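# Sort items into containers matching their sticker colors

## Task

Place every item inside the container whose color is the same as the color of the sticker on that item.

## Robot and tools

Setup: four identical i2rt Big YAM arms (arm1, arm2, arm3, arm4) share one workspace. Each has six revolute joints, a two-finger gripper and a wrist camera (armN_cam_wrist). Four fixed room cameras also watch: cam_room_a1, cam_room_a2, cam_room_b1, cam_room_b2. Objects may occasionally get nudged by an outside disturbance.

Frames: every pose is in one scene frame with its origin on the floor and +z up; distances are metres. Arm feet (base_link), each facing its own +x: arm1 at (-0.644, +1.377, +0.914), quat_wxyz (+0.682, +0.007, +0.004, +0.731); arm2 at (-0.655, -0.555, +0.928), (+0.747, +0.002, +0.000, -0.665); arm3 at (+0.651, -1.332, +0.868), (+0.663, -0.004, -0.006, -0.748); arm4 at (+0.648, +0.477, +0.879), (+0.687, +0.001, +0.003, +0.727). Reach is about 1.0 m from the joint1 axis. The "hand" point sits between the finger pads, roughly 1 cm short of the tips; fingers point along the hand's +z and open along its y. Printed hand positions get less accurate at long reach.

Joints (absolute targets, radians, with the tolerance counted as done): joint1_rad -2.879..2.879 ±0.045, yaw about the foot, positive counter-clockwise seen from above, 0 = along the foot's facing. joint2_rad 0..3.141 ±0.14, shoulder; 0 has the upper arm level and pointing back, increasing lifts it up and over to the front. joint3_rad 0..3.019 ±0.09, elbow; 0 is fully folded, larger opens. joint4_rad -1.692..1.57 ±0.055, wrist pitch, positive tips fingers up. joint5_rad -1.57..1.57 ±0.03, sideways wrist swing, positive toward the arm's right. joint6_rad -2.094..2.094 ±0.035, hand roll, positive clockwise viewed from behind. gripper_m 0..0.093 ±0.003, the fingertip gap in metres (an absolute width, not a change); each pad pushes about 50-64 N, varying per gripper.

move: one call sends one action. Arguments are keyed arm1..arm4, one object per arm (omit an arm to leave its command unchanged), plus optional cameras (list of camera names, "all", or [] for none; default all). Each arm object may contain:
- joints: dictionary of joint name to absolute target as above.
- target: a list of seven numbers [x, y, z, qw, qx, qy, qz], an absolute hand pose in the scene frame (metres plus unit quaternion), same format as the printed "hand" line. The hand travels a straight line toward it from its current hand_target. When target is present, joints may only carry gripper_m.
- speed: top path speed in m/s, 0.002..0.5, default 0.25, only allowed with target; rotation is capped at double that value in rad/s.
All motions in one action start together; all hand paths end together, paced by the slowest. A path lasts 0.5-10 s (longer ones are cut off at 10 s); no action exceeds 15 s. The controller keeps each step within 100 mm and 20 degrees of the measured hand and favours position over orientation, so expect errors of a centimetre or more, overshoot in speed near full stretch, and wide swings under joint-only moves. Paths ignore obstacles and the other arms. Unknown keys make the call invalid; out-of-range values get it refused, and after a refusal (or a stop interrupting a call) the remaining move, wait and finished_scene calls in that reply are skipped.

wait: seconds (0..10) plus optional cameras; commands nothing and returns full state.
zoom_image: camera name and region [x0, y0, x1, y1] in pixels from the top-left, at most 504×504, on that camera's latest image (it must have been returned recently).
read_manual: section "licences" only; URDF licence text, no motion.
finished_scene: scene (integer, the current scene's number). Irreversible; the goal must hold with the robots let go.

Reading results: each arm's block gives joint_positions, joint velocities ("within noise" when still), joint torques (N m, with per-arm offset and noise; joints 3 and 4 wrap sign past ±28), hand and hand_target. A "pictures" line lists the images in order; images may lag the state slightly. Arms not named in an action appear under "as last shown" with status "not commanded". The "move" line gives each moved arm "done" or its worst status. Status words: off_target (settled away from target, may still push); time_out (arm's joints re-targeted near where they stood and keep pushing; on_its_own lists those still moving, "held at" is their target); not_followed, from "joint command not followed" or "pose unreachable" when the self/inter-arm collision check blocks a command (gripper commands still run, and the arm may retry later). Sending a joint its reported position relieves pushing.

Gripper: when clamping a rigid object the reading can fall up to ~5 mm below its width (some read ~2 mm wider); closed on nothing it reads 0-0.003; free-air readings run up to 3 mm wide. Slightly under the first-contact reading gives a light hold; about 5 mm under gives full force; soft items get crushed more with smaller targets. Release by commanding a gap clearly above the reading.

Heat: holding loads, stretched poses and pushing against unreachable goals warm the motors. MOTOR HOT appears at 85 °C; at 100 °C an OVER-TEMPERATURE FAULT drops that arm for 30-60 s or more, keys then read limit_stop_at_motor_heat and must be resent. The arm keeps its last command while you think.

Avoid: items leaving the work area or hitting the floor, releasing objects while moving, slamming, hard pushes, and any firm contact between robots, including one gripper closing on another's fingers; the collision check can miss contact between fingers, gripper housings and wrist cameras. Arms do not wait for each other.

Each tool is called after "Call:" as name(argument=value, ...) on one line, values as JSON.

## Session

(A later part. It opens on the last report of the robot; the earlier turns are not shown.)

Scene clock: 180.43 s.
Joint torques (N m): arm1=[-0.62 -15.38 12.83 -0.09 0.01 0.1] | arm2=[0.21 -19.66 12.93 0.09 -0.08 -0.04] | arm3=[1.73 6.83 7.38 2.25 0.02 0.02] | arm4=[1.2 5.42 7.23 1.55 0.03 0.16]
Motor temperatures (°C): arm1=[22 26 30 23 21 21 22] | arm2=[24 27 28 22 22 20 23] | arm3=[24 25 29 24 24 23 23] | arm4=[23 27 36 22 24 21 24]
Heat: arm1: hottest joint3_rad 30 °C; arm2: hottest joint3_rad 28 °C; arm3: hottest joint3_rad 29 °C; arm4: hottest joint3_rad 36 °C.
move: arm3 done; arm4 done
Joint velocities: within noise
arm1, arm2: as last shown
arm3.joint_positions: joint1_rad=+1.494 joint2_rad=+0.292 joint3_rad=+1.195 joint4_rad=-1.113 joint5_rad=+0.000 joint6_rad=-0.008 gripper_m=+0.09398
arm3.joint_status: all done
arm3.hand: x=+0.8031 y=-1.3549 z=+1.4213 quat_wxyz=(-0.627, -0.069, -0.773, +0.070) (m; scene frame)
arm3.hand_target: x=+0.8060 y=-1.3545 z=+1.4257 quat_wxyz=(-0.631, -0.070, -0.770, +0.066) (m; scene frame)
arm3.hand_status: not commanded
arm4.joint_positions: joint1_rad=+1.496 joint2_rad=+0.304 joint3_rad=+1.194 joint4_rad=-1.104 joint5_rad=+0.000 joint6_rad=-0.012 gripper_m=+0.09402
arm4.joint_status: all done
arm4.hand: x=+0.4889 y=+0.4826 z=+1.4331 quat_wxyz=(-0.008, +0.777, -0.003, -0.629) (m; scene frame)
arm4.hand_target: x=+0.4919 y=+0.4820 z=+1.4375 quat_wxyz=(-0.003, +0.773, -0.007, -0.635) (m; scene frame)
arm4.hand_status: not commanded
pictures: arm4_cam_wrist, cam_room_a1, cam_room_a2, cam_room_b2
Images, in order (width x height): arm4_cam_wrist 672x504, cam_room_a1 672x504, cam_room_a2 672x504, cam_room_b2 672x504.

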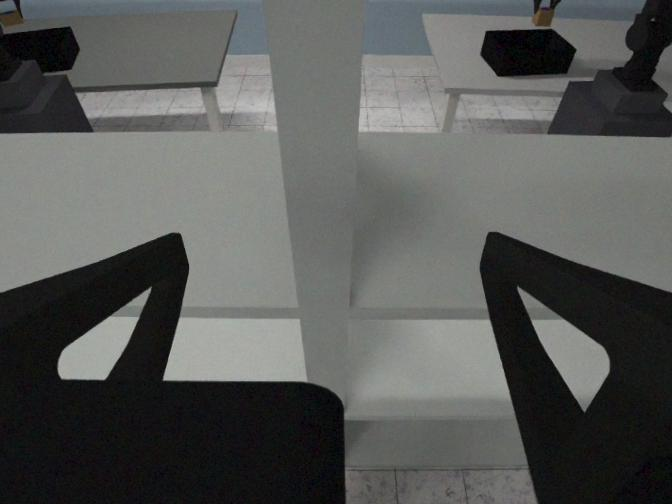

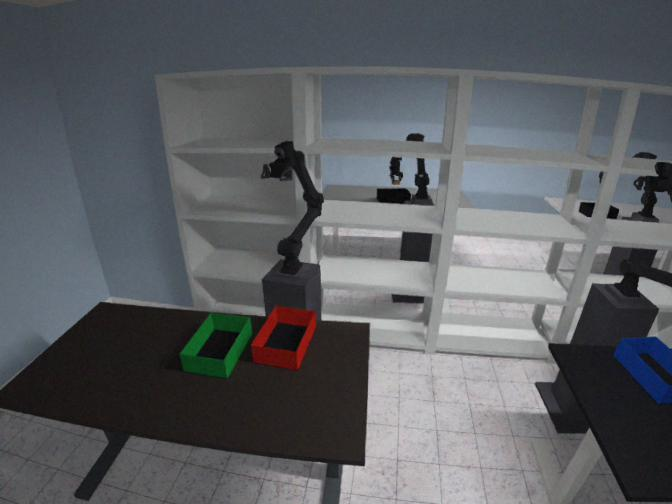

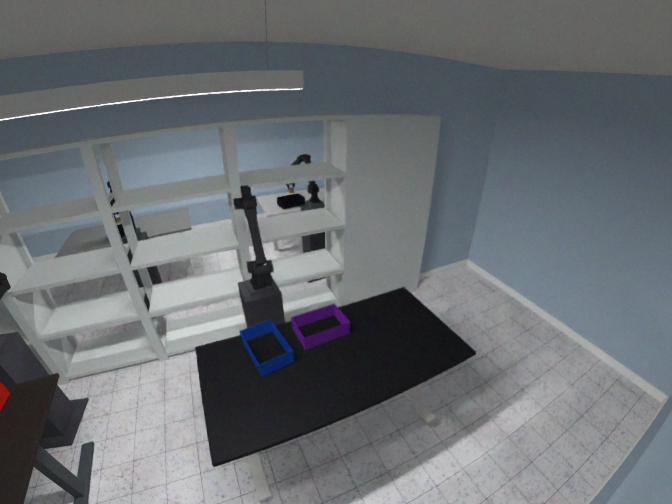

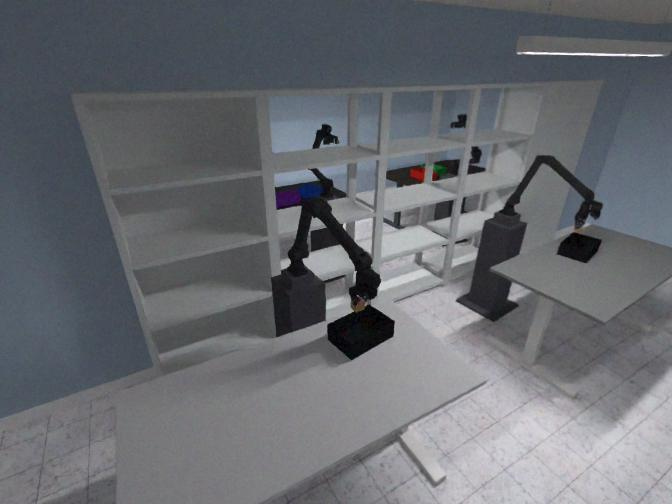

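Call:
move(arm1={"target":[-1.158,1.244,0.80,0,0.9927,0.121,0],"speed":0.15}, arm2={"target":[-1.125,-0.79,0.78,0,0.973,0.230,0],"speed":0.15}, arm4={"target":[0.43,0.70,1.25,0.1933,-0.7286,0.2297,0.6155],"speed":0.15}, cameras=["arm1_cam_wrist","arm2_cam_wrist","arm4_cam_wrist","cam_room_a2"])

Scene clock: 251.77 s.
Joint torques (N m): arm1=[-0.56 -15.79 7.23 0.9 0.02 -0.08] | arm2=[0.67 -18.55 6.63 1.29 -0.09 0.2] | arm3=[1.67 6.71 7.31 2.29 0.03 0.02] | arm4=[1.49 0.85 9.68 2.07 0.15 0.22]
Motor temperatures (°C): arm1=[22 27 35 23 21 21 23] | arm2=[24 28 32 22 22 20 25] | arm3=[24 25 28 24 24 23 23] | arm4=[23 23 30 22 24 21 24]
Heat: arm1: hottest joint3_rad 35 °C; arm2: hottest joint3_rad 32 °C; arm3: hottest joint3_rad 28 °C; arm4: hottest joint3_rad 30 °C.
move: arm1 done; arm2 off_target; arm4 done
Joint velocities: within noise
arm1.joint_positions: joint1_rad=+1.745 joint2_rad=+2.134 joint3_rad=+1.280 joint4_rad=-0.741 joint5_rad=-0.007 joint6_rad=+0.019 gripper_m=+0.05285
arm1.joint_status: not commanded
arm1.hand: x=-1.1562 y=+1.2504 z=+0.8026 quat_wxyz=(+0.000, +0.994, +0.111, +0.005) (m; scene frame)
arm1.hand_target: x=-1.1580 y=+1.2440 z=+0.8001 quat_wxyz=(+0.000, +0.993, +0.121, +0.000) (m; scene frame)
arm1.hand_status: done (0.007 m and 1.2 deg from the pose sent, 0.137 m and 14.5 deg at the start)
arm2.joint_positions: joint1_rad=-1.223 joint2_rad=+2.148 joint3_rad=+1.263 joint4_rad=-0.662 joint5_rad=+0.000 joint6_rad=-0.015 gripper_m=+0.06908
arm2.joint_status: not commanded
arm2.hand: x=-1.1313 y=-0.7934 z=+0.7957 quat_wxyz=(-0.001, -0.971, -0.237, +0.010) (m; scene frame)
arm2.hand_target: x=-1.1247 y=-0.7899 z=+0.7804 quat_wxyz=(+0.000, -0.973, -0.230, +0.000) (m; scene frame)
arm2.hand_status: off_target (0.017 m and 1.4 deg from the pose sent, 0.154 m and 4.0 deg at the start)
arm3: as last shown
arm4.joint_positions: joint1_rad=+0.514 joint2_rad=+0.401 joint3_rad=+0.592 joint4_rad=-0.391 joint5_rad=-0.379 joint6_rad=-0.086 gripper_m=+0.09402
arm4.joint_status: not commanded
arm4.hand: x=+0.4324 y=+0.7002 z=+1.2465 quat_wxyz=(-0.195, +0.734, -0.230, -0.609) (m; scene frame)
arm4.hand_target: x=+0.4300 y=+0.6999 z=+1.2500 quat_wxyz=(-0.193, +0.729, -0.230, -0.616) (m; scene frame)
arm4.hand_status: done (0.004 m and 1.0 deg from the pose sent, 0.290 m and 34.1 deg at the start)
pictures: arm1_cam_wrist, arm2_cam_wrist, arm4_cam_wrist, cam_room_a2
Images, in order (width x height): arm1_cam_wrist 672x504, arm2_cam_wrist 672x504, arm4_cam_wrist 672x504, cam_room_a2 672x504.

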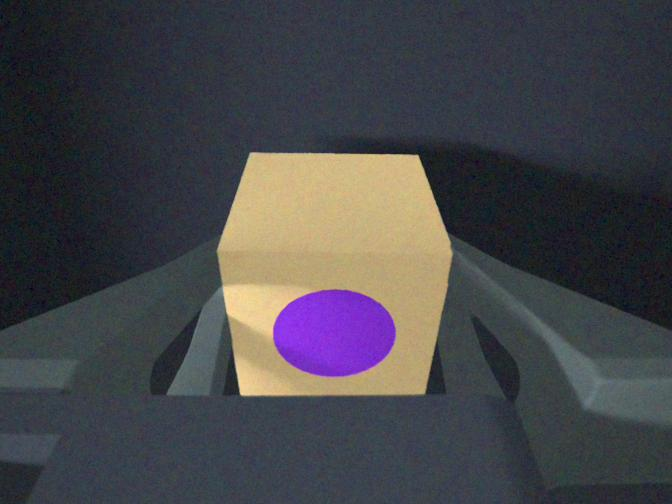

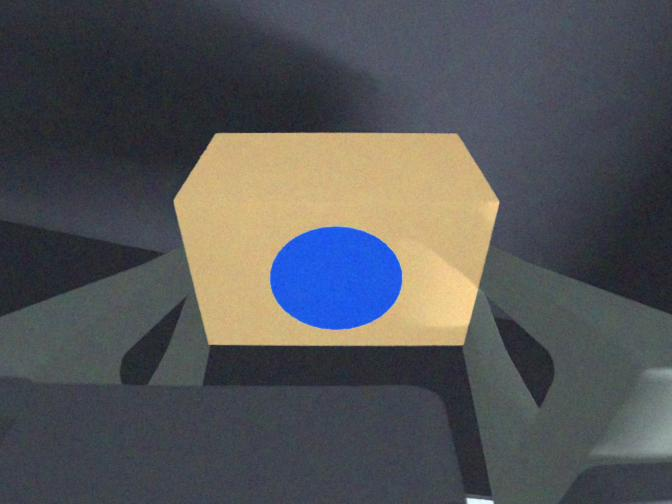

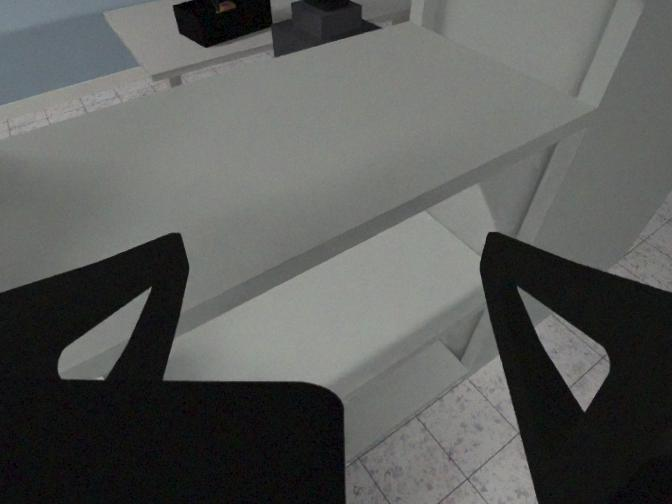

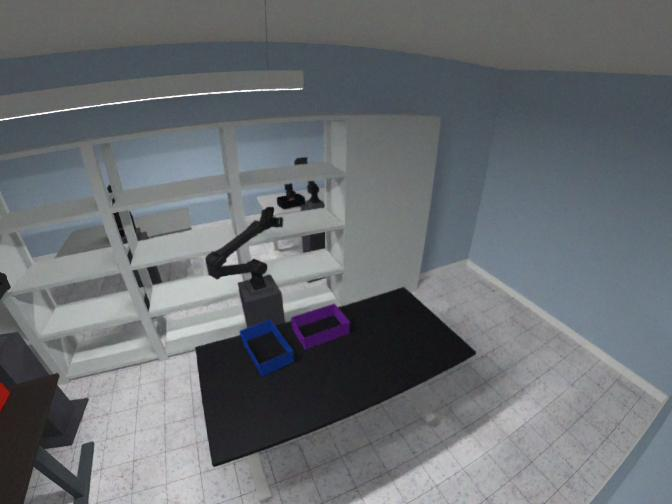

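Call:
move(arm1={"target":[-1.158,1.244,0.760,0,0.9927,0.121,0],"speed":0.06}, arm2={"target":[-1.125,-0.79,0.736,0,0.973,0.230,0],"speed":0.06}, cameras=["arm1_cam_wrist","arm2_cam_wrist"])

Scene clock: 266.63 s.
Joint torques (N m): arm1=[-1.26 -15.79 6.99 0.75 0.05 -0.04] | arm2=[0.62 -18.26 7.21 1.14 -0.09 0.2] | arm3=[1.79 6.77 7.31 2.3 0.03 0.01] | arm4=[1.9 0.67 9.78 2.13 0.16 0.18]
Motor temperatures (°C): arm1=[22 27 32 23 21 21 23] | arm2=[24 28 31 22 22 20 25] | arm3=[24 25 28 24 24 23 23] | arm4=[23 23 30 22 24 21 24]
Heat: arm1: hottest joint3_rad 32 °C; arm2: hottest joint3_rad 31 °C; arm3: hottest joint3_rad 28 °C; arm4: hottest joint3_rad 30 °C.
move: arm1 done; arm2 off_target
Joint velocities: within noise
arm1.joint_positions: joint1_rad=+1.745 joint2_rad=+2.209 joint3_rad=+1.280 joint4_rad=-0.665 joint5_rad=-0.007 joint6_rad=+0.018 gripper_m=+0.05285
arm1.joint_status: not commanded
arm1.hand: x=-1.1554 y=+1.2507 z=+0.7640 quat_wxyz=(+0.000, +0.994, +0.112, +0.004) (m; scene frame)
arm1.hand_target: x=-1.1579 y=+1.2439 z=+0.7601 quat_wxyz=(+0.000, +0.993, +0.121, +0.000) (m; scene frame)
arm1.hand_status: done (0.008 m and 1.1 deg from the pose sent, 0.043 m and 1.2 deg at the start)
arm2.joint_positions: joint1_rad=-1.223 joint2_rad=+2.238 joint3_rad=+1.263 joint4_rad=-0.581 joint5_rad=+0.000 joint6_rad=-0.014 gripper_m=+0.06908
arm2.joint_status: not commanded
arm2.hand: x=-1.1261 y=-0.7907 z=+0.7503 quat_wxyz=(+0.000, -0.971, -0.237, +0.006) (m; scene frame)
arm2.hand_target: x=-1.1247 y=-0.7899 z=+0.7364 quat_wxyz=(+0.000, -0.973, -0.230, +0.000) (m; scene frame)
arm2.hand_status: off_target (0.014 m and 1.1 deg from the pose sent, 0.060 m and 1.4 deg at the start)
arm3, arm4: as last shown
arm4.hand: x=+0.4324 y=+0.7002 z=+1.2466 quat_wxyz=(-0.195, +0.734, -0.230, -0.609) (m; scene frame)
arm4.hand_target: x=+0.4301 y=+0.6999 z=+1.2501 quat_wxyz=(-0.193, +0.729, -0.230, -0.616) (m; scene frame)
pictures: arm1_cam_wrist, arm2_cam_wrist
Images, in order (width x height): arm1_cam_wrist 672x504, arm2_cam_wrist 672x504.

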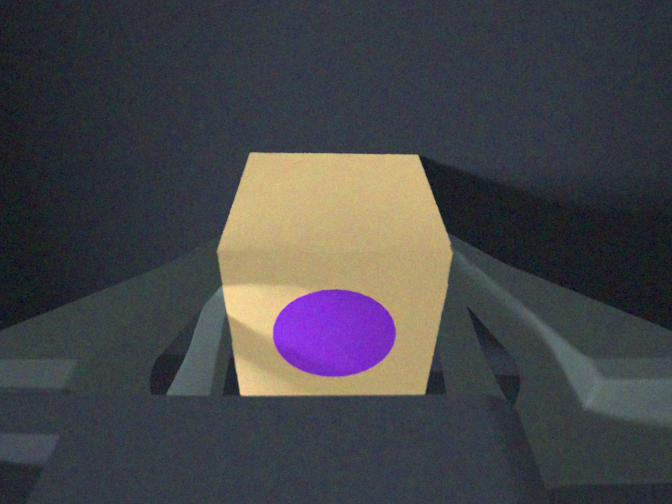

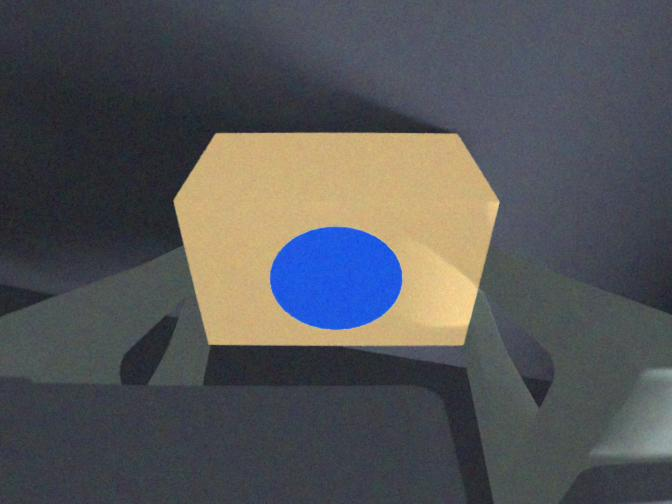

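Call:
move(arm1={"target":[-1.155,1.25,0.92,0,0.9927,0.121,0],"speed":0.2}, arm2={"target":[-1.125,-0.79,0.92,0,0.973,0.230,0],"speed":0.2}, cameras=[])

Call:
move(arm1={"target":[-1.155,1.505,0.90,0,-0.9928,0.1201,0],"speed":0.25}, arm2={"target":[-1.15,-0.545,0.90,0,-1,0,0],"speed":0.25})

Scene clock: 284.97 s.
Joint torques (N m): arm1=[-2.02 -15.44 12.08 -0.13 0.02 -0.07] | arm2=[0.73 -19.84 11.51 0.18 -0.1 0.2] | arm3=[1.73 6.65 7.34 2.3 0.02 0.03] | arm4=[1.67 0.85 9.61 2.11 0.14 0.17]
Motor temperatures (°C): arm1=[22 28 31 23 21 21 23] | arm2=[24 28 30 22 22 20 25] | arm3=[24 25 28 24 24 23 23] | arm4=[23 23 31 22 24 21 24]
Heat: arm1: hottest joint3_rad 31 °C; arm2: hottest joint3_rad 30 °C; arm3: hottest joint3_rad 28 °C; arm4: hottest joint3_rad 31 °C.
move: arm1 off_target; arm2 off_target
Joint velocities: within noise
arm1.joint_positions: joint1_rad=+1.745 joint2_rad=+1.942 joint3_rad=+1.270 joint4_rad=-0.966 joint5_rad=-0.007 joint6_rad=+0.008 gripper_m=+0.05285
arm1.joint_status: not commanded
arm1.hand: x=-1.1340 y=+1.2551 z=+0.8972 quat_wxyz=(-0.003, +0.993, +0.117, +0.026) (m; scene frame)
arm1.hand_target: x=-1.1541 y=+1.2501 z=+0.9203 quat_wxyz=(+0.000, +0.993, +0.121, +0.000) (m; scene frame)
arm1.hand_status: off_target (0.031 m and 3.0 deg from the pose sent, 0.156 m and 1.2 deg at the start)
arm2.joint_positions: joint1_rad=-1.223 joint2_rad=+1.920 joint3_rad=+1.258 joint4_rad=-0.929 joint5_rad=+0.000 joint6_rad=-0.014 gripper_m=+0.06908
arm2.joint_status: not commanded
arm2.hand: x=-1.1123 y=-0.7841 z=+0.9089 quat_wxyz=(+0.004, -0.971, -0.237, -0.012) (m; scene frame)
arm2.hand_target: x=-1.1246 y=-0.7898 z=+0.9202 quat_wxyz=(+0.000, -0.973, -0.230, +0.000) (m; scene frame)
arm2.hand_status: off_target (0.018 m and 1.6 deg from the pose sent, 0.170 m and 1.0 deg at the start)
arm3, arm4: as last shown
pictures: none
No camera images: "cameras" was empty.

Scene clock: 286.87 s.
Joint torques (N m): arm1=[-0.32 -13.39 12.42 0.55 -0.03 -0.02] | arm2=[1.49 -18.32 8.32 1.16 -0.08 -0.02] | arm3=[1.85 6.65 7.35 2.29 0.03 0.02] | arm4=[1.44 1.26 9.63 2.17 0.16 0.19]
Motor temperatures (°C): arm1=[22 28 31 23 21 21 23] | arm2=[24 28 30 22 22 20 25] | arm3=[24 25 28 24 24 23 23] | arm4=[23 23 31 22 24 21 24]
Heat: arm1: hottest joint3_rad 31 °C; arm2: hottest joint3_rad 30 °C; arm3: hottest joint3_rad 28 °C; arm4: hottest joint3_rad 31 °C.
move: arm1 off_target; arm2 done
Joint velocities: within noise
arm1.joint_positions: joint1_rad=+1.249 joint2_rad=+1.943 joint3_rad=+1.252 joint4_rad=-0.940 joint5_rad=+0.002 joint6_rad=+0.004 gripper_m=+0.05284
arm1.joint_status: not commanded
arm1.hand: x=-1.1305 y=+1.5039 z=+0.8919 quat_wxyz=(+0.002, +0.992, -0.128, +0.022) (m; scene frame)
arm1.hand_target: x=-1.1541 y=+1.5046 z=+0.9006 quat_wxyz=(+0.000, +0.993, -0.120, +0.000) (m; scene frame)
arm1.hand_status: off_target (0.026 m and 2.7 deg from the pose sent, 0.251 m and 27.4 deg at the start)
arm2.joint_positions: joint1_rad=-1.716 joint2_rad=+1.888 joint3_rad=+1.179 joint4_rad=-0.868 joint5_rad=-0.002 joint6_rad=-0.011 gripper_m=+0.06908
arm2.joint_status: not commanded
arm2.hand: x=-1.1479 y=-0.5410 z=+0.9020 quat_wxyz=(+0.001, -1.000, +0.008, -0.004) (m; scene frame)
arm2.hand_target: x=-1.1499 y=-0.5450 z=+0.9000 quat_wxyz=(+0.000, -1.000, +0.000, +0.000) (m; scene frame)
arm2.hand_status: done (0.005 m and 1.1 deg from the pose sent, 0.242 m and 27.5 deg at the start)
arm3, arm4: as last shown
pictures: arm1_cam_wrist, arm2_cam_wrist, arm3_cam_wrist, arm4_cam_wrist, cam_room_a1, cam_room_a2, cam_room_b1, cam_room_b2
Images, in order (width x height): arm1_cam_wrist 672x504, arm2_cam_wrist 672x504, arm3_cam_wrist 672x504, arm4_cam_wrist 672x504, cam_room_a1 672x504, cam_room_a2 672x504, cam_room_b1 672x504, cam_room_b2 672x504.

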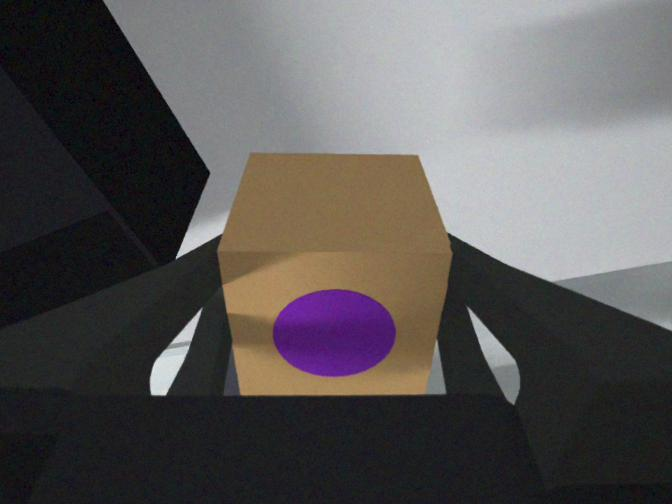

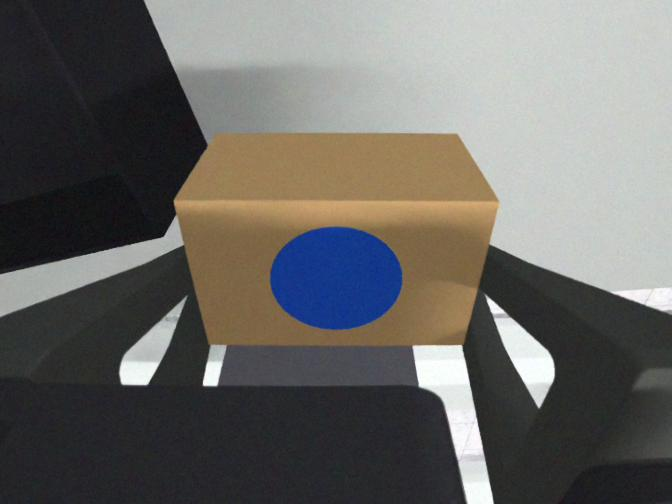

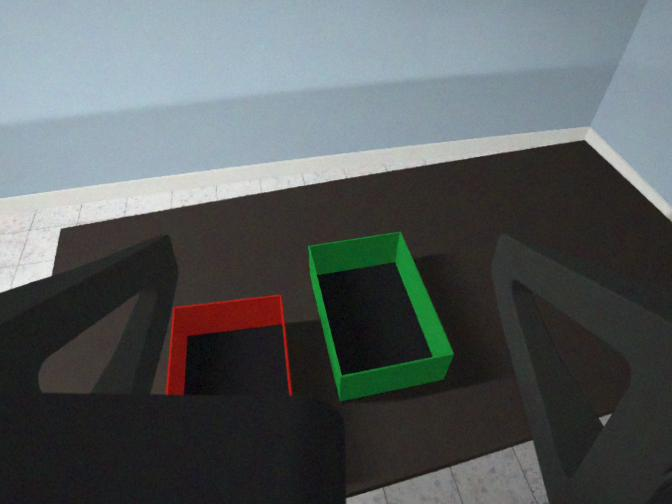

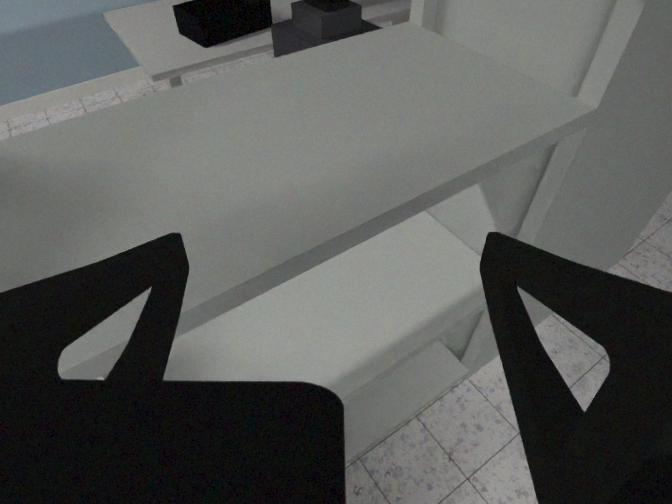

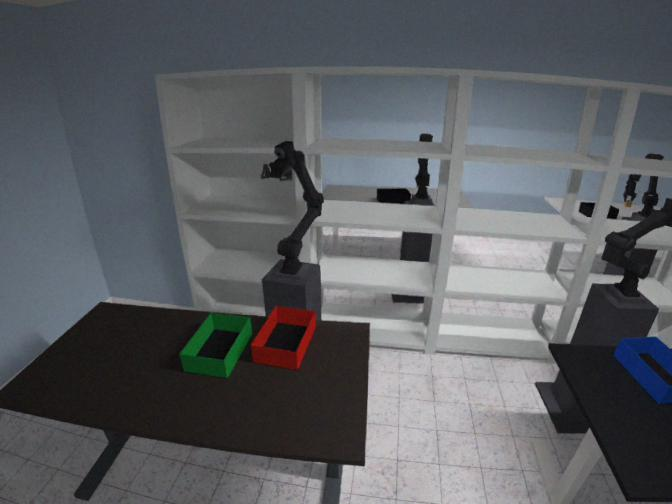

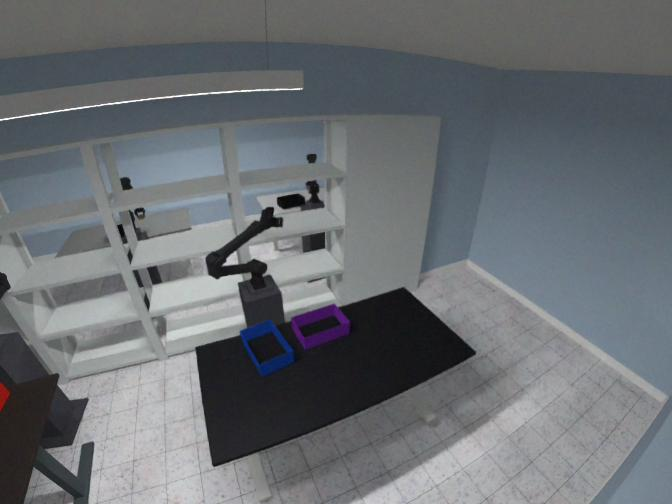

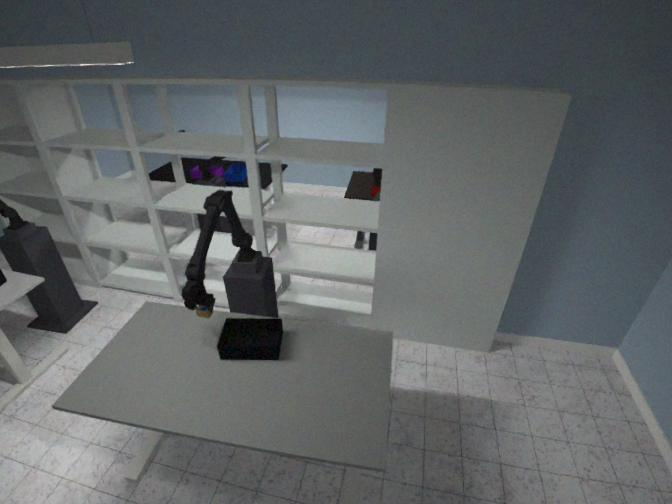

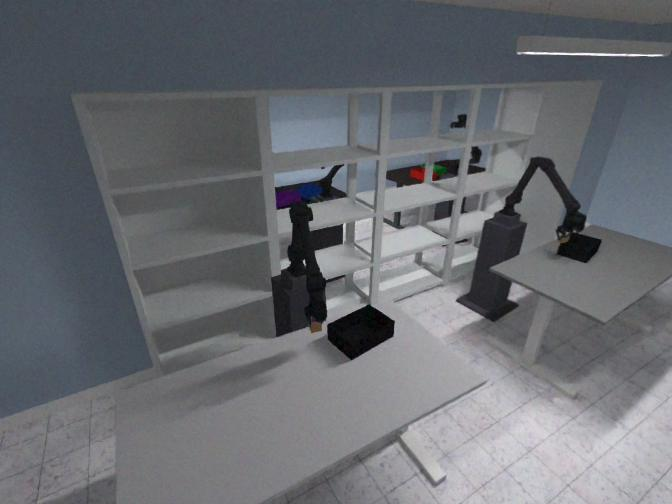

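Call:
move(arm1={"target":[-1.185,1.53,0.80,0,-0.9903,0.1392,0],"speed":0.15}, arm2={"target":[-1.18,-0.525,0.78,0,-1,0,0],"speed":0.15}, cameras=["cam_room_b1","cam_room_b2","arm1_cam_wrist"])

Call:
move(arm1={"target":[-1.185,1.53,0.762,0,-0.9903,0.1392,0],"speed":0.05}, arm2={"target":[-1.18,-0.525,0.745,0,-1,0,0],"speed":0.05}, cameras=["cam_room_b1","cam_room_b2","arm1_cam_wrist","arm2_cam_wrist"])

Scene clock: 294.63 s.
Joint torques (N m): arm1=[-2.49 -15.44 10.96 0.72 0.04 0.04] | arm2=[0.15 -18.37 9.87 1.14 -0.08 -0.07] | arm3=[1.55 6.71 7.34 2.3 0.02 0.02] | arm4=[1.26 0.85 9.72 2.09 0.15 0.12]
Motor temperatures (°C): arm1=[22 28 31 23 21 21 23] | arm2=[24 28 30 22 22 20 25] | arm3=[24 25 28 24 24 23 23] | arm4=[23 22 31 22 24 21 24]
Heat: arm1: hottest joint3_rad 31 °C; arm2: hottest joint3_rad 30 °C; arm3: hottest joint3_rad 28 °C; arm4: hottest joint3_rad 31 °C.
move: arm1 off_target; arm2 off_target
Joint velocities: within noise
arm1.joint_positions: joint1_rad=+1.237 joint2_rad=+2.190 joint3_rad=+1.346 joint4_rad=-0.795 joint5_rad=+0.002 joint6_rad=+0.004 gripper_m=+0.05284
arm1.joint_status: not commanded
arm1.hand: x=-1.1610 y=+1.5186 z=+0.7913 quat_wxyz=(+0.003, +0.991, -0.134, +0.026) (m; scene frame)
arm1.hand_target: x=-1.1841 y=+1.5299 z=+0.8009 quat_wxyz=(+0.000, +0.990, -0.139, +0.000) (m; scene frame)
arm1.hand_status: off_target (0.028 m and 3.0 deg from the pose sent, 0.110 m and 2.8 deg at the start)
arm2.joint_positions: joint1_rad=-1.738 joint2_rad=+2.154 joint3_rad=+1.218 joint4_rad=-0.662 joint5_rad=-0.002 joint6_rad=-0.043 gripper_m=+0.06908
arm2.joint_status: not commanded
arm2.hand: x=-1.1612 y=-0.5294 z=+0.7831 quat_wxyz=(+0.000, -1.000, +0.004, -0.014) (m; scene frame)
arm2.hand_target: x=-1.1792 y=-0.5250 z=+0.7805 quat_wxyz=(+0.000, -1.000, +0.000, +0.000) (m; scene frame)
arm2.hand_status: off_target (0.020 m and 1.7 deg from the pose sent, 0.127 m and 1.1 deg at the start)
arm3, arm4: as last shown
arm4.hand_target: x=+0.4300 y=+0.6999 z=+1.2501 quat_wxyz=(-0.193, +0.729, -0.230, -0.616) (m; scene frame)
pictures: arm1_cam_wrist, cam_room_b1, cam_room_b2
Images, in order (width x height): arm1_cam_wrist 672x504, cam_room_b1 672x504, cam_room_b2 672x504.

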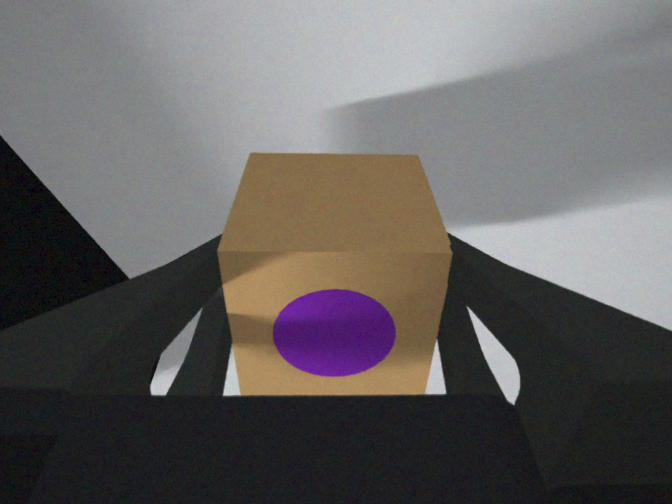

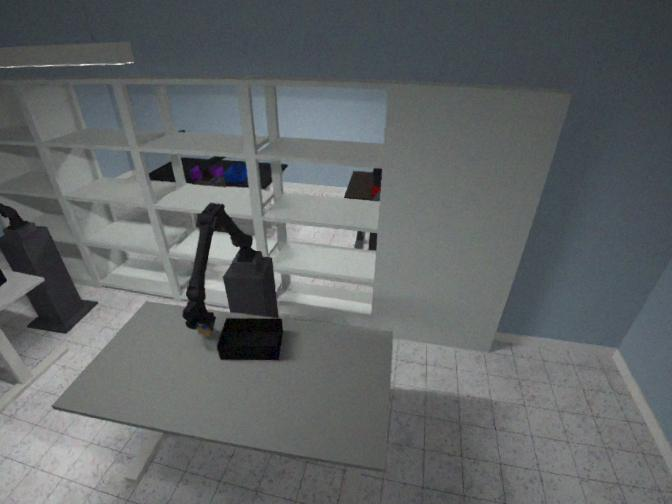

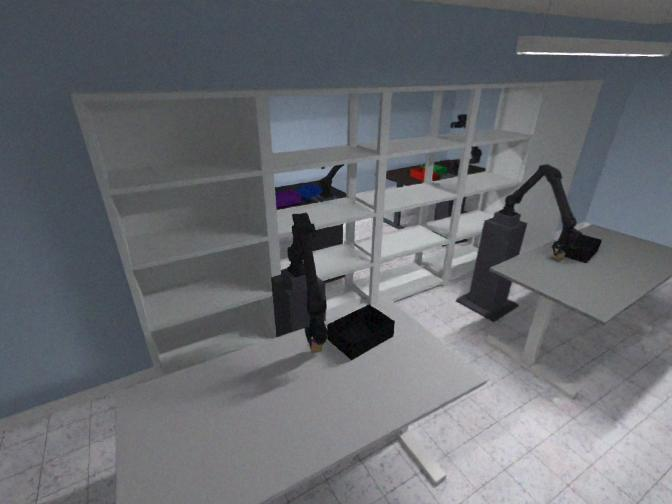

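Scene clock: 295.90 s.
Joint torques (N m): arm1=[-2.49 -15.03 10.24 0.76 0.02 0.03] | arm2=[0.09 -17.96 9.44 1.18 -0.08 -0.07] | arm3=[1.79 6.89 7.34 2.28 0.02 0.02] | arm4=[1.61 1.32 9.72 2.02 0.16 0.16]
Motor temperatures (°C): arm1=[22 28 31 23 21 21 23] | arm2=[24 28 30 22 22 20 25] | arm3=[24 25 28 24 24 23 23] | arm4=[23 22 31 22 24 21 24]
Heat: arm1: hottest joint3_rad 31 °C; arm2: hottest joint3_rad 30 °C; arm3: hottest joint3_rad 28 °C; arm4: hottest joint3_rad 31 °C.
move: arm1 off_target; arm2 off_target
Joint velocities: within noise
arm1.joint_positions: joint1_rad=+1.237 joint2_rad=+2.250 joint3_rad=+1.356 joint4_rad=-0.729 joint5_rad=+0.002 joint6_rad=+0.004 gripper_m=+0.05284
arm1.joint_status: not commanded
arm1.hand: x=-1.1659 y=+1.5199 z=+0.7616 quat_wxyz=(+0.002, +0.991, -0.134, +0.018) (m; scene frame)
arm1.hand_target: x=-1.1842 y=+1.5299 z=+0.7626 quat_wxyz=(+0.000, +0.990, -0.139, +0.000) (m; scene frame)
arm1.hand_status: off_target (0.022 m and 2.2 deg from the pose sent, 0.040 m and 3.0 deg at the start)
arm2.joint_positions: joint1_rad=-1.738 joint2_rad=+2.221 joint3_rad=+1.230 joint4_rad=-0.599 joint5_rad=-0.002 joint6_rad=-0.043 gripper_m=+0.06908
arm2.joint_status: not commanded
arm2.hand: x=-1.1638 y=-0.5292 z=+0.7529 quat_wxyz=(+0.000, -1.000, +0.004, -0.010) (m; scene frame)
arm2.hand_target: x=-1.1794 y=-0.5250 z=+0.7456 quat_wxyz=(+0.000, -1.000, +0.000, +0.000) (m; scene frame)
arm2.hand_status: off_target (0.018 m and 1.3 deg from the pose sent, 0.043 m and 1.7 deg at the start)
arm3, arm4: as last shown
pictures: arm1_cam_wrist, arm2_cam_wrist, cam_room_b1, cam_room_b2
Images, in order (width x height): arm1_cam_wrist 672x504, arm2_cam_wrist 672x504, cam_room_b1 672x504, cam_room_b2 672x504.

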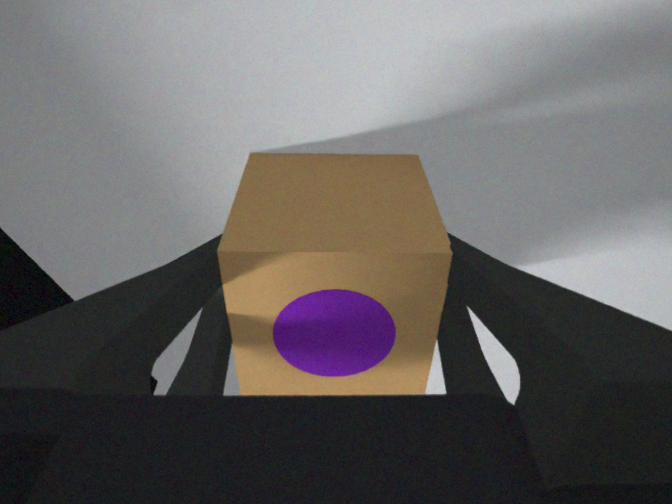

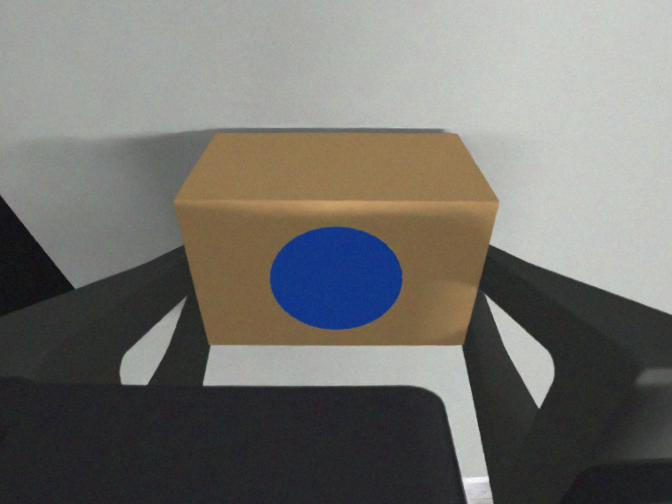

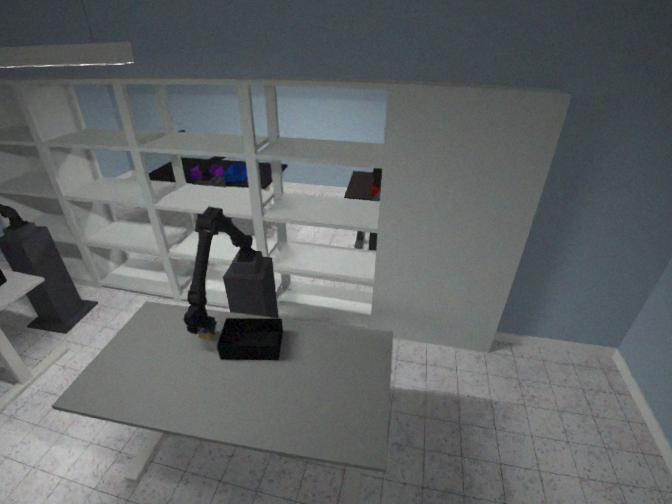

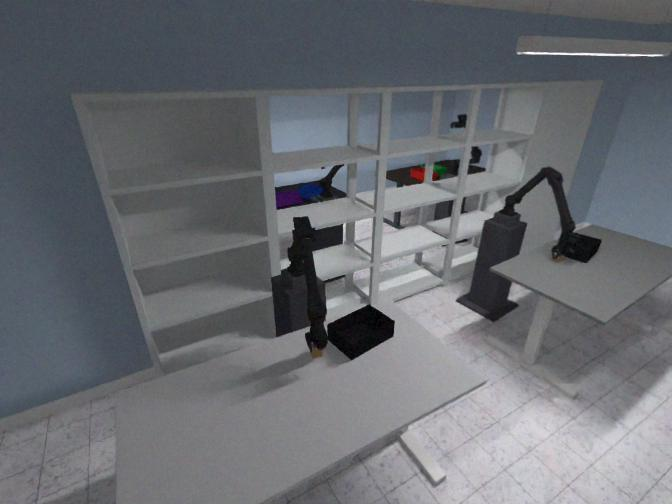

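Call:
move(arm1={"target":[-1.185,1.53,0.742,0,-0.9903,0.1392,0],"speed":0.04}, arm2={"target":[-1.18,-0.525,0.728,0,-1,0,0],"speed":0.04}, cameras=["arm1_cam_wrist","arm2_cam_wrist"])

Scene clock: 301.57 s.
Joint torques (N m): arm1=[-2.43 -13.22 9.29 1.21 0.01 0.04] | arm2=[0.09 -16.73 8.75 1.31 -0.09 -0.07] | arm3=[1.79 6.77 7.39 2.28 0.01 0.02] | arm4=[1.38 1.32 9.65 2.18 0.13 0.18]
Motor temperatures (°C): arm1=[22 28 32 23 21 21 23] | arm2=[24 28 30 22 22 20 25] | arm3=[24 25 28 24 24 23 23] | arm4=[23 22 31 22 24 21 24]
Heat: arm1: hottest joint3_rad 32 °C; arm2: hottest joint3_rad 30 °C; arm3: hottest joint3_rad 28 °C; arm4: hottest joint3_rad 31 °C.
move: arm1 off_target; arm2 off_target
Joint velocities: within noise
arm1.joint_positions: joint1_rad=+1.237 joint2_rad=+2.260 joint3_rad=+1.372 joint4_rad=-0.702 joint5_rad=+0.002 joint6_rad=+0.004 gripper_m=+0.05284
arm1.joint_status: not commanded
arm1.hand: x=-1.1782 y=+1.5231 z=+0.7604 quat_wxyz=(+0.000, +0.991, -0.134, +0.002) (m; scene frame)
arm1.hand_target: x=-1.1840 y=+1.5297 z=+0.7426 quat_wxyz=(+0.000, +0.990, -0.139, +0.000) (m; scene frame)
arm1.hand_status: off_target (0.021 m and 0.6 deg from the pose sent, 0.029 m and 2.2 deg at the start)
arm2.joint_positions: joint1_rad=-1.738 joint2_rad=+2.239 joint3_rad=+1.247 joint4_rad=-0.572 joint5_rad=-0.002 joint6_rad=-0.043 gripper_m=+0.06908
arm2.joint_status: not commanded
arm2.hand: x=-1.1741 y=-0.5287 z=+0.7470 quat_wxyz=(+0.001, -1.000, +0.004, +0.002) (m; scene frame)
arm2.hand_target: x=-1.1791 y=-0.5251 z=+0.7287 quat_wxyz=(+0.000, -1.000, +0.000, +0.000) (m; scene frame)
arm2.hand_status: off_target (0.020 m and 0.5 deg from the pose sent, 0.030 m and 1.3 deg at the start)
arm3, arm4: as last shown
pictures: arm1_cam_wrist, arm2_cam_wrist
Images, in order (width x height): arm1_cam_wrist 672x504, arm2_cam_wrist 672x504.

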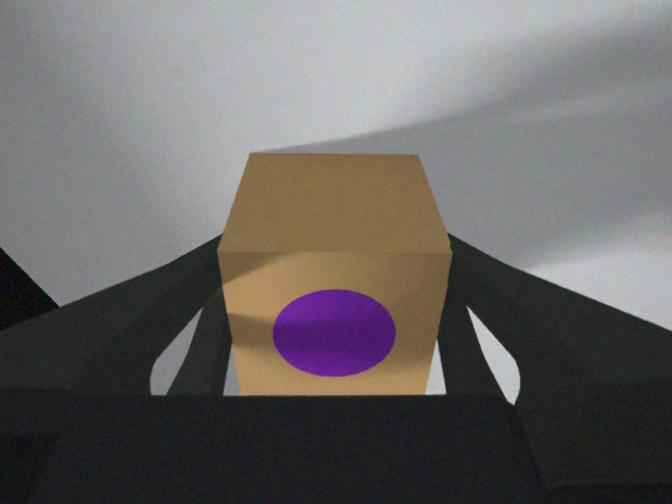

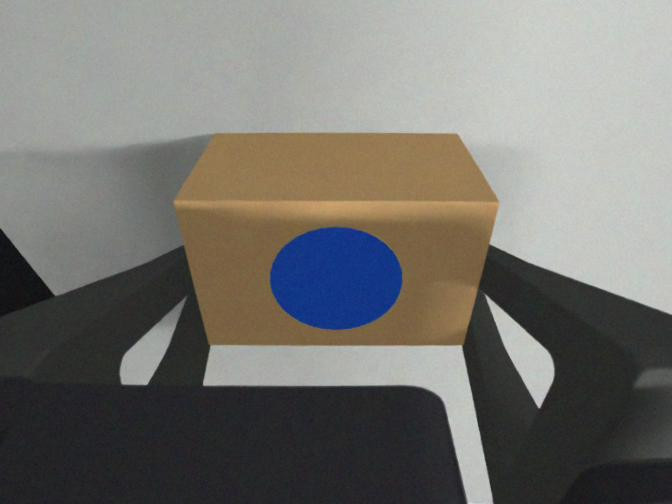

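Call:
move(arm1={"joints":{"gripper_m":0.09}}, arm2={"joints":{"gripper_m":0.092}}, cameras=["arm1_cam_wrist","arm2_cam_wrist"])

Call:
move(arm1={"target":[-1.1665,1.525,0.762,0.0455,-0.9313,0.1251,0.339],"speed":0.08}, arm2={"target":[-1.163,-0.528,0.748,0.0045,-0.9396,0.0123,0.342],"speed":0.08}, cameras=["arm1_cam_wrist","arm2_cam_wrist","cam_room_b1","cam_room_b2"])

Scene clock: 312.20 s.
Joint torques (N m): arm1=[-2.43 -16.21 8.91 0.77 0.02 0.05] | arm2=[0.15 -18.14 8.57 1.21 -0.1 -0.07] | arm3=[1.67 6.71 7.34 2.28 0.02 0.03] | arm4=[1.32 0.79 9.59 2 0.18 0.18]
Motor temperatures (°C): arm1=[22 28 32 23 21 21 23] | arm2=[24 28 30 22 22 20 25] | arm3=[24 25 28 24 24 23 23] | arm4=[23 22 32 22 24 21 24]
Heat: arm1: hottest joint3_rad 32 °C; arm2: hottest joint3_rad 30 °C; arm3: hottest joint3_rad 28 °C; arm4: hottest joint3_rad 32 °C.
move: arm1 done; arm2 done
Joint velocities: within noise
arm1.joint_positions: joint1_rad=+1.237 joint2_rad=+2.300 joint3_rad=+1.372 joint4_rad=-0.695 joint5_rad=+0.002 joint6_rad=+0.004 gripper_m=+0.08996
arm1.joint_status: all done
arm1.hand: x=-1.1686 y=+1.5205 z=+0.7391 quat_wxyz=(+0.002, +0.991, -0.134, +0.018) (m; scene frame)
arm1.hand_target: x=-1.1840 y=+1.5297 z=+0.7426 quat_wxyz=(+0.000, +0.990, -0.139, +0.000) (m; scene frame)
arm1.hand_status: not commanded
arm2.joint_positions: joint1_rad=-1.738 joint2_rad=+2.255 joint3_rad=+1.247 joint4_rad=-0.570 joint5_rad=-0.002 joint6_rad=-0.043 gripper_m=+0.09191
arm2.joint_status: all done
arm2.hand: x=-1.1696 y=-0.5289 z=+0.7391 quat_wxyz=(+0.000, -1.000, +0.004, -0.005) (m; scene frame)
arm2.hand_target: x=-1.1790 y=-0.5251 z=+0.7286 quat_wxyz=(+0.000, -1.000, +0.000, +0.000) (m; scene frame)
arm2.hand_status: not commanded
arm3.joint_positions: joint1_rad=+1.494 joint2_rad=+0.292 joint3_rad=+1.195 joint4_rad=-1.113 joint5_rad=+0.000 joint6_rad=-0.008 gripper_m=+0.09398
arm3.joint_status: not commanded
arm3.hand: x=+0.8031 y=-1.3549 z=+1.4213 quat_wxyz=(-0.627, -0.069, -0.773, +0.070) (m; scene frame)
arm3.hand_target: x=+0.8060 y=-1.3545 z=+1.4257 quat_wxyz=(-0.631, -0.070, -0.770, +0.066) (m; scene frame)
arm3.hand_status: not commanded
arm4: as last shown
pictures: arm1_cam_wrist, arm2_cam_wrist
Images, in order (width x height): arm1_cam_wrist 672x504, arm2_cam_wrist 672x504.

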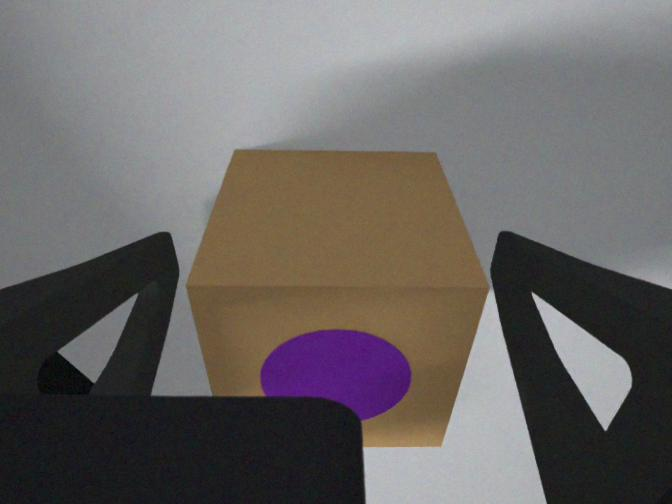

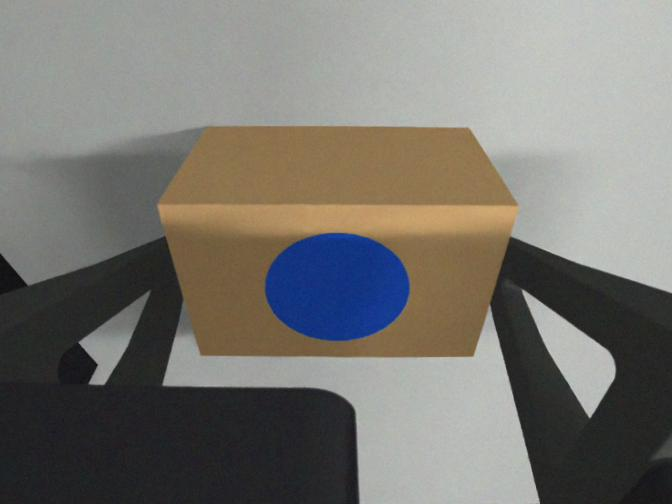

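Scene clock: 317.10 s.
Joint torques (N m): arm1=[-2.61 -14.45 3.41 2.14 -0.03 -0.05] | arm2=[0.09 -14.97 2.54 2.86 -0.18 0.21] | arm3=[1.73 6.59 7.34 2.3 0.02 0.02] | arm4=[1.03 1.08 9.65 2.14 0.19 0.19]
Motor temperatures (°C): arm1=[22 28 32 23 21 21 23] | arm2=[24 28 30 22 22 20 25] | arm3=[24 25 28 24 24 23 23] | arm4=[23 22 32 22 24 21 24]
Heat: arm1: hottest joint3_rad 32 °C; arm2: hottest joint3_rad 30 °C; arm3: hottest joint3_rad 28 °C; arm4: hottest joint3_rad 32 °C.
move: arm1 off_target; arm2 off_target
Joint velocities: within noise
arm1.joint_positions: joint1_rad=+1.236 joint2_rad=+2.193 joint3_rad=+0.855 joint4_rad=+0.422 joint5_rad=-0.003 joint6_rad=-0.001 gripper_m=+0.08996
arm1.joint_status: not commanded
arm1.hand: x=-1.1631 y=+1.5184 z=+0.7545 quat_wxyz=(-0.042, +0.936, -0.125, -0.327) (m; scene frame)
arm1.hand_target: x=-1.1665 y=+1.5250 z=+0.7621 quat_wxyz=(-0.046, +0.931, -0.125, -0.339) (m; scene frame)
arm1.hand_status: off_target (0.011 m and 1.6 deg from the pose sent, 0.023 m and 42.0 deg at the start)
arm2.joint_positions: joint1_rad=-1.739 joint2_rad=+2.200 joint3_rad=+0.781 joint4_rad=+0.566 joint5_rad=-0.021 joint6_rad=-0.037 gripper_m=+0.09192
arm2.joint_status: not commanded
arm2.hand: x=-1.1734 y=-0.5314 z=+0.7609 quat_wxyz=(+0.007, -0.937, +0.002, +0.350) (m; scene frame)
arm2.hand_target: x=-1.1629 y=-0.5281 z=+0.7485 quat_wxyz=(+0.005, -0.940, +0.012, +0.342) (m; scene frame)
arm2.hand_status: off_target (0.017 m and 1.6 deg from the pose sent, 0.011 m and 40.6 deg at the start)
arm3: as last shown
arm4.joint_positions: joint1_rad=+0.514 joint2_rad=+0.401 joint3_rad=+0.592 joint4_rad=-0.391 joint5_rad=-0.379 joint6_rad=-0.086 gripper_m=+0.09402
arm4.joint_status: not commanded
arm4.hand: x=+0.4324 y=+0.7002 z=+1.2466 quat_wxyz=(-0.195, +0.734, -0.230, -0.609) (m; scene frame)
arm4.hand_target: x=+0.4300 y=+0.6999 z=+1.2501 quat_wxyz=(-0.193, +0.729, -0.230, -0.616) (m; scene frame)
arm4.hand_status: not commanded
pictures: arm1_cam_wrist, arm2_cam_wrist, cam_room_b1, cam_room_b2
Images, in order (width x height): arm1_cam_wrist 672x504, arm2_cam_wrist 672x504, cam_room_b1 672x504, cam_room_b2 672x504.

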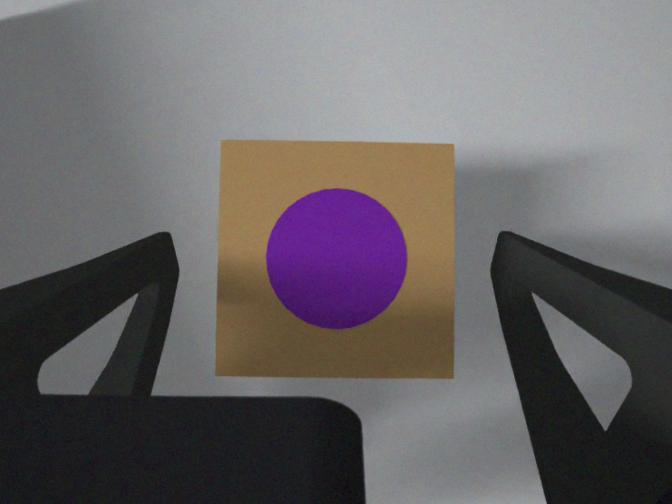

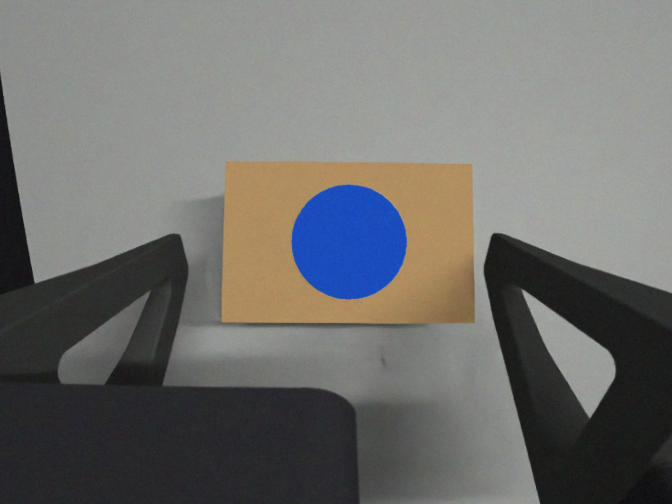

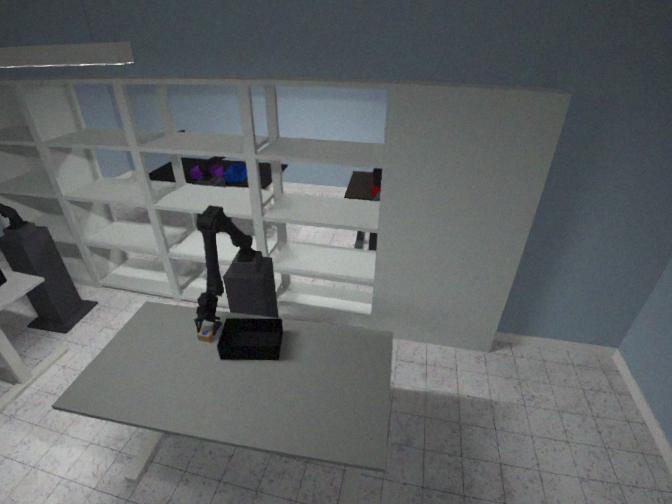

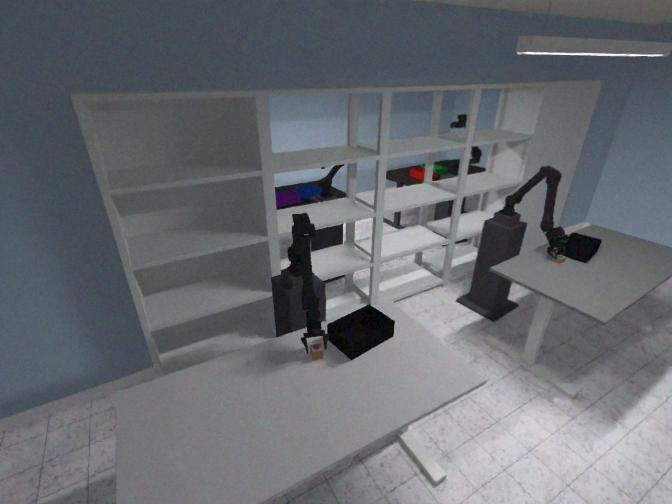

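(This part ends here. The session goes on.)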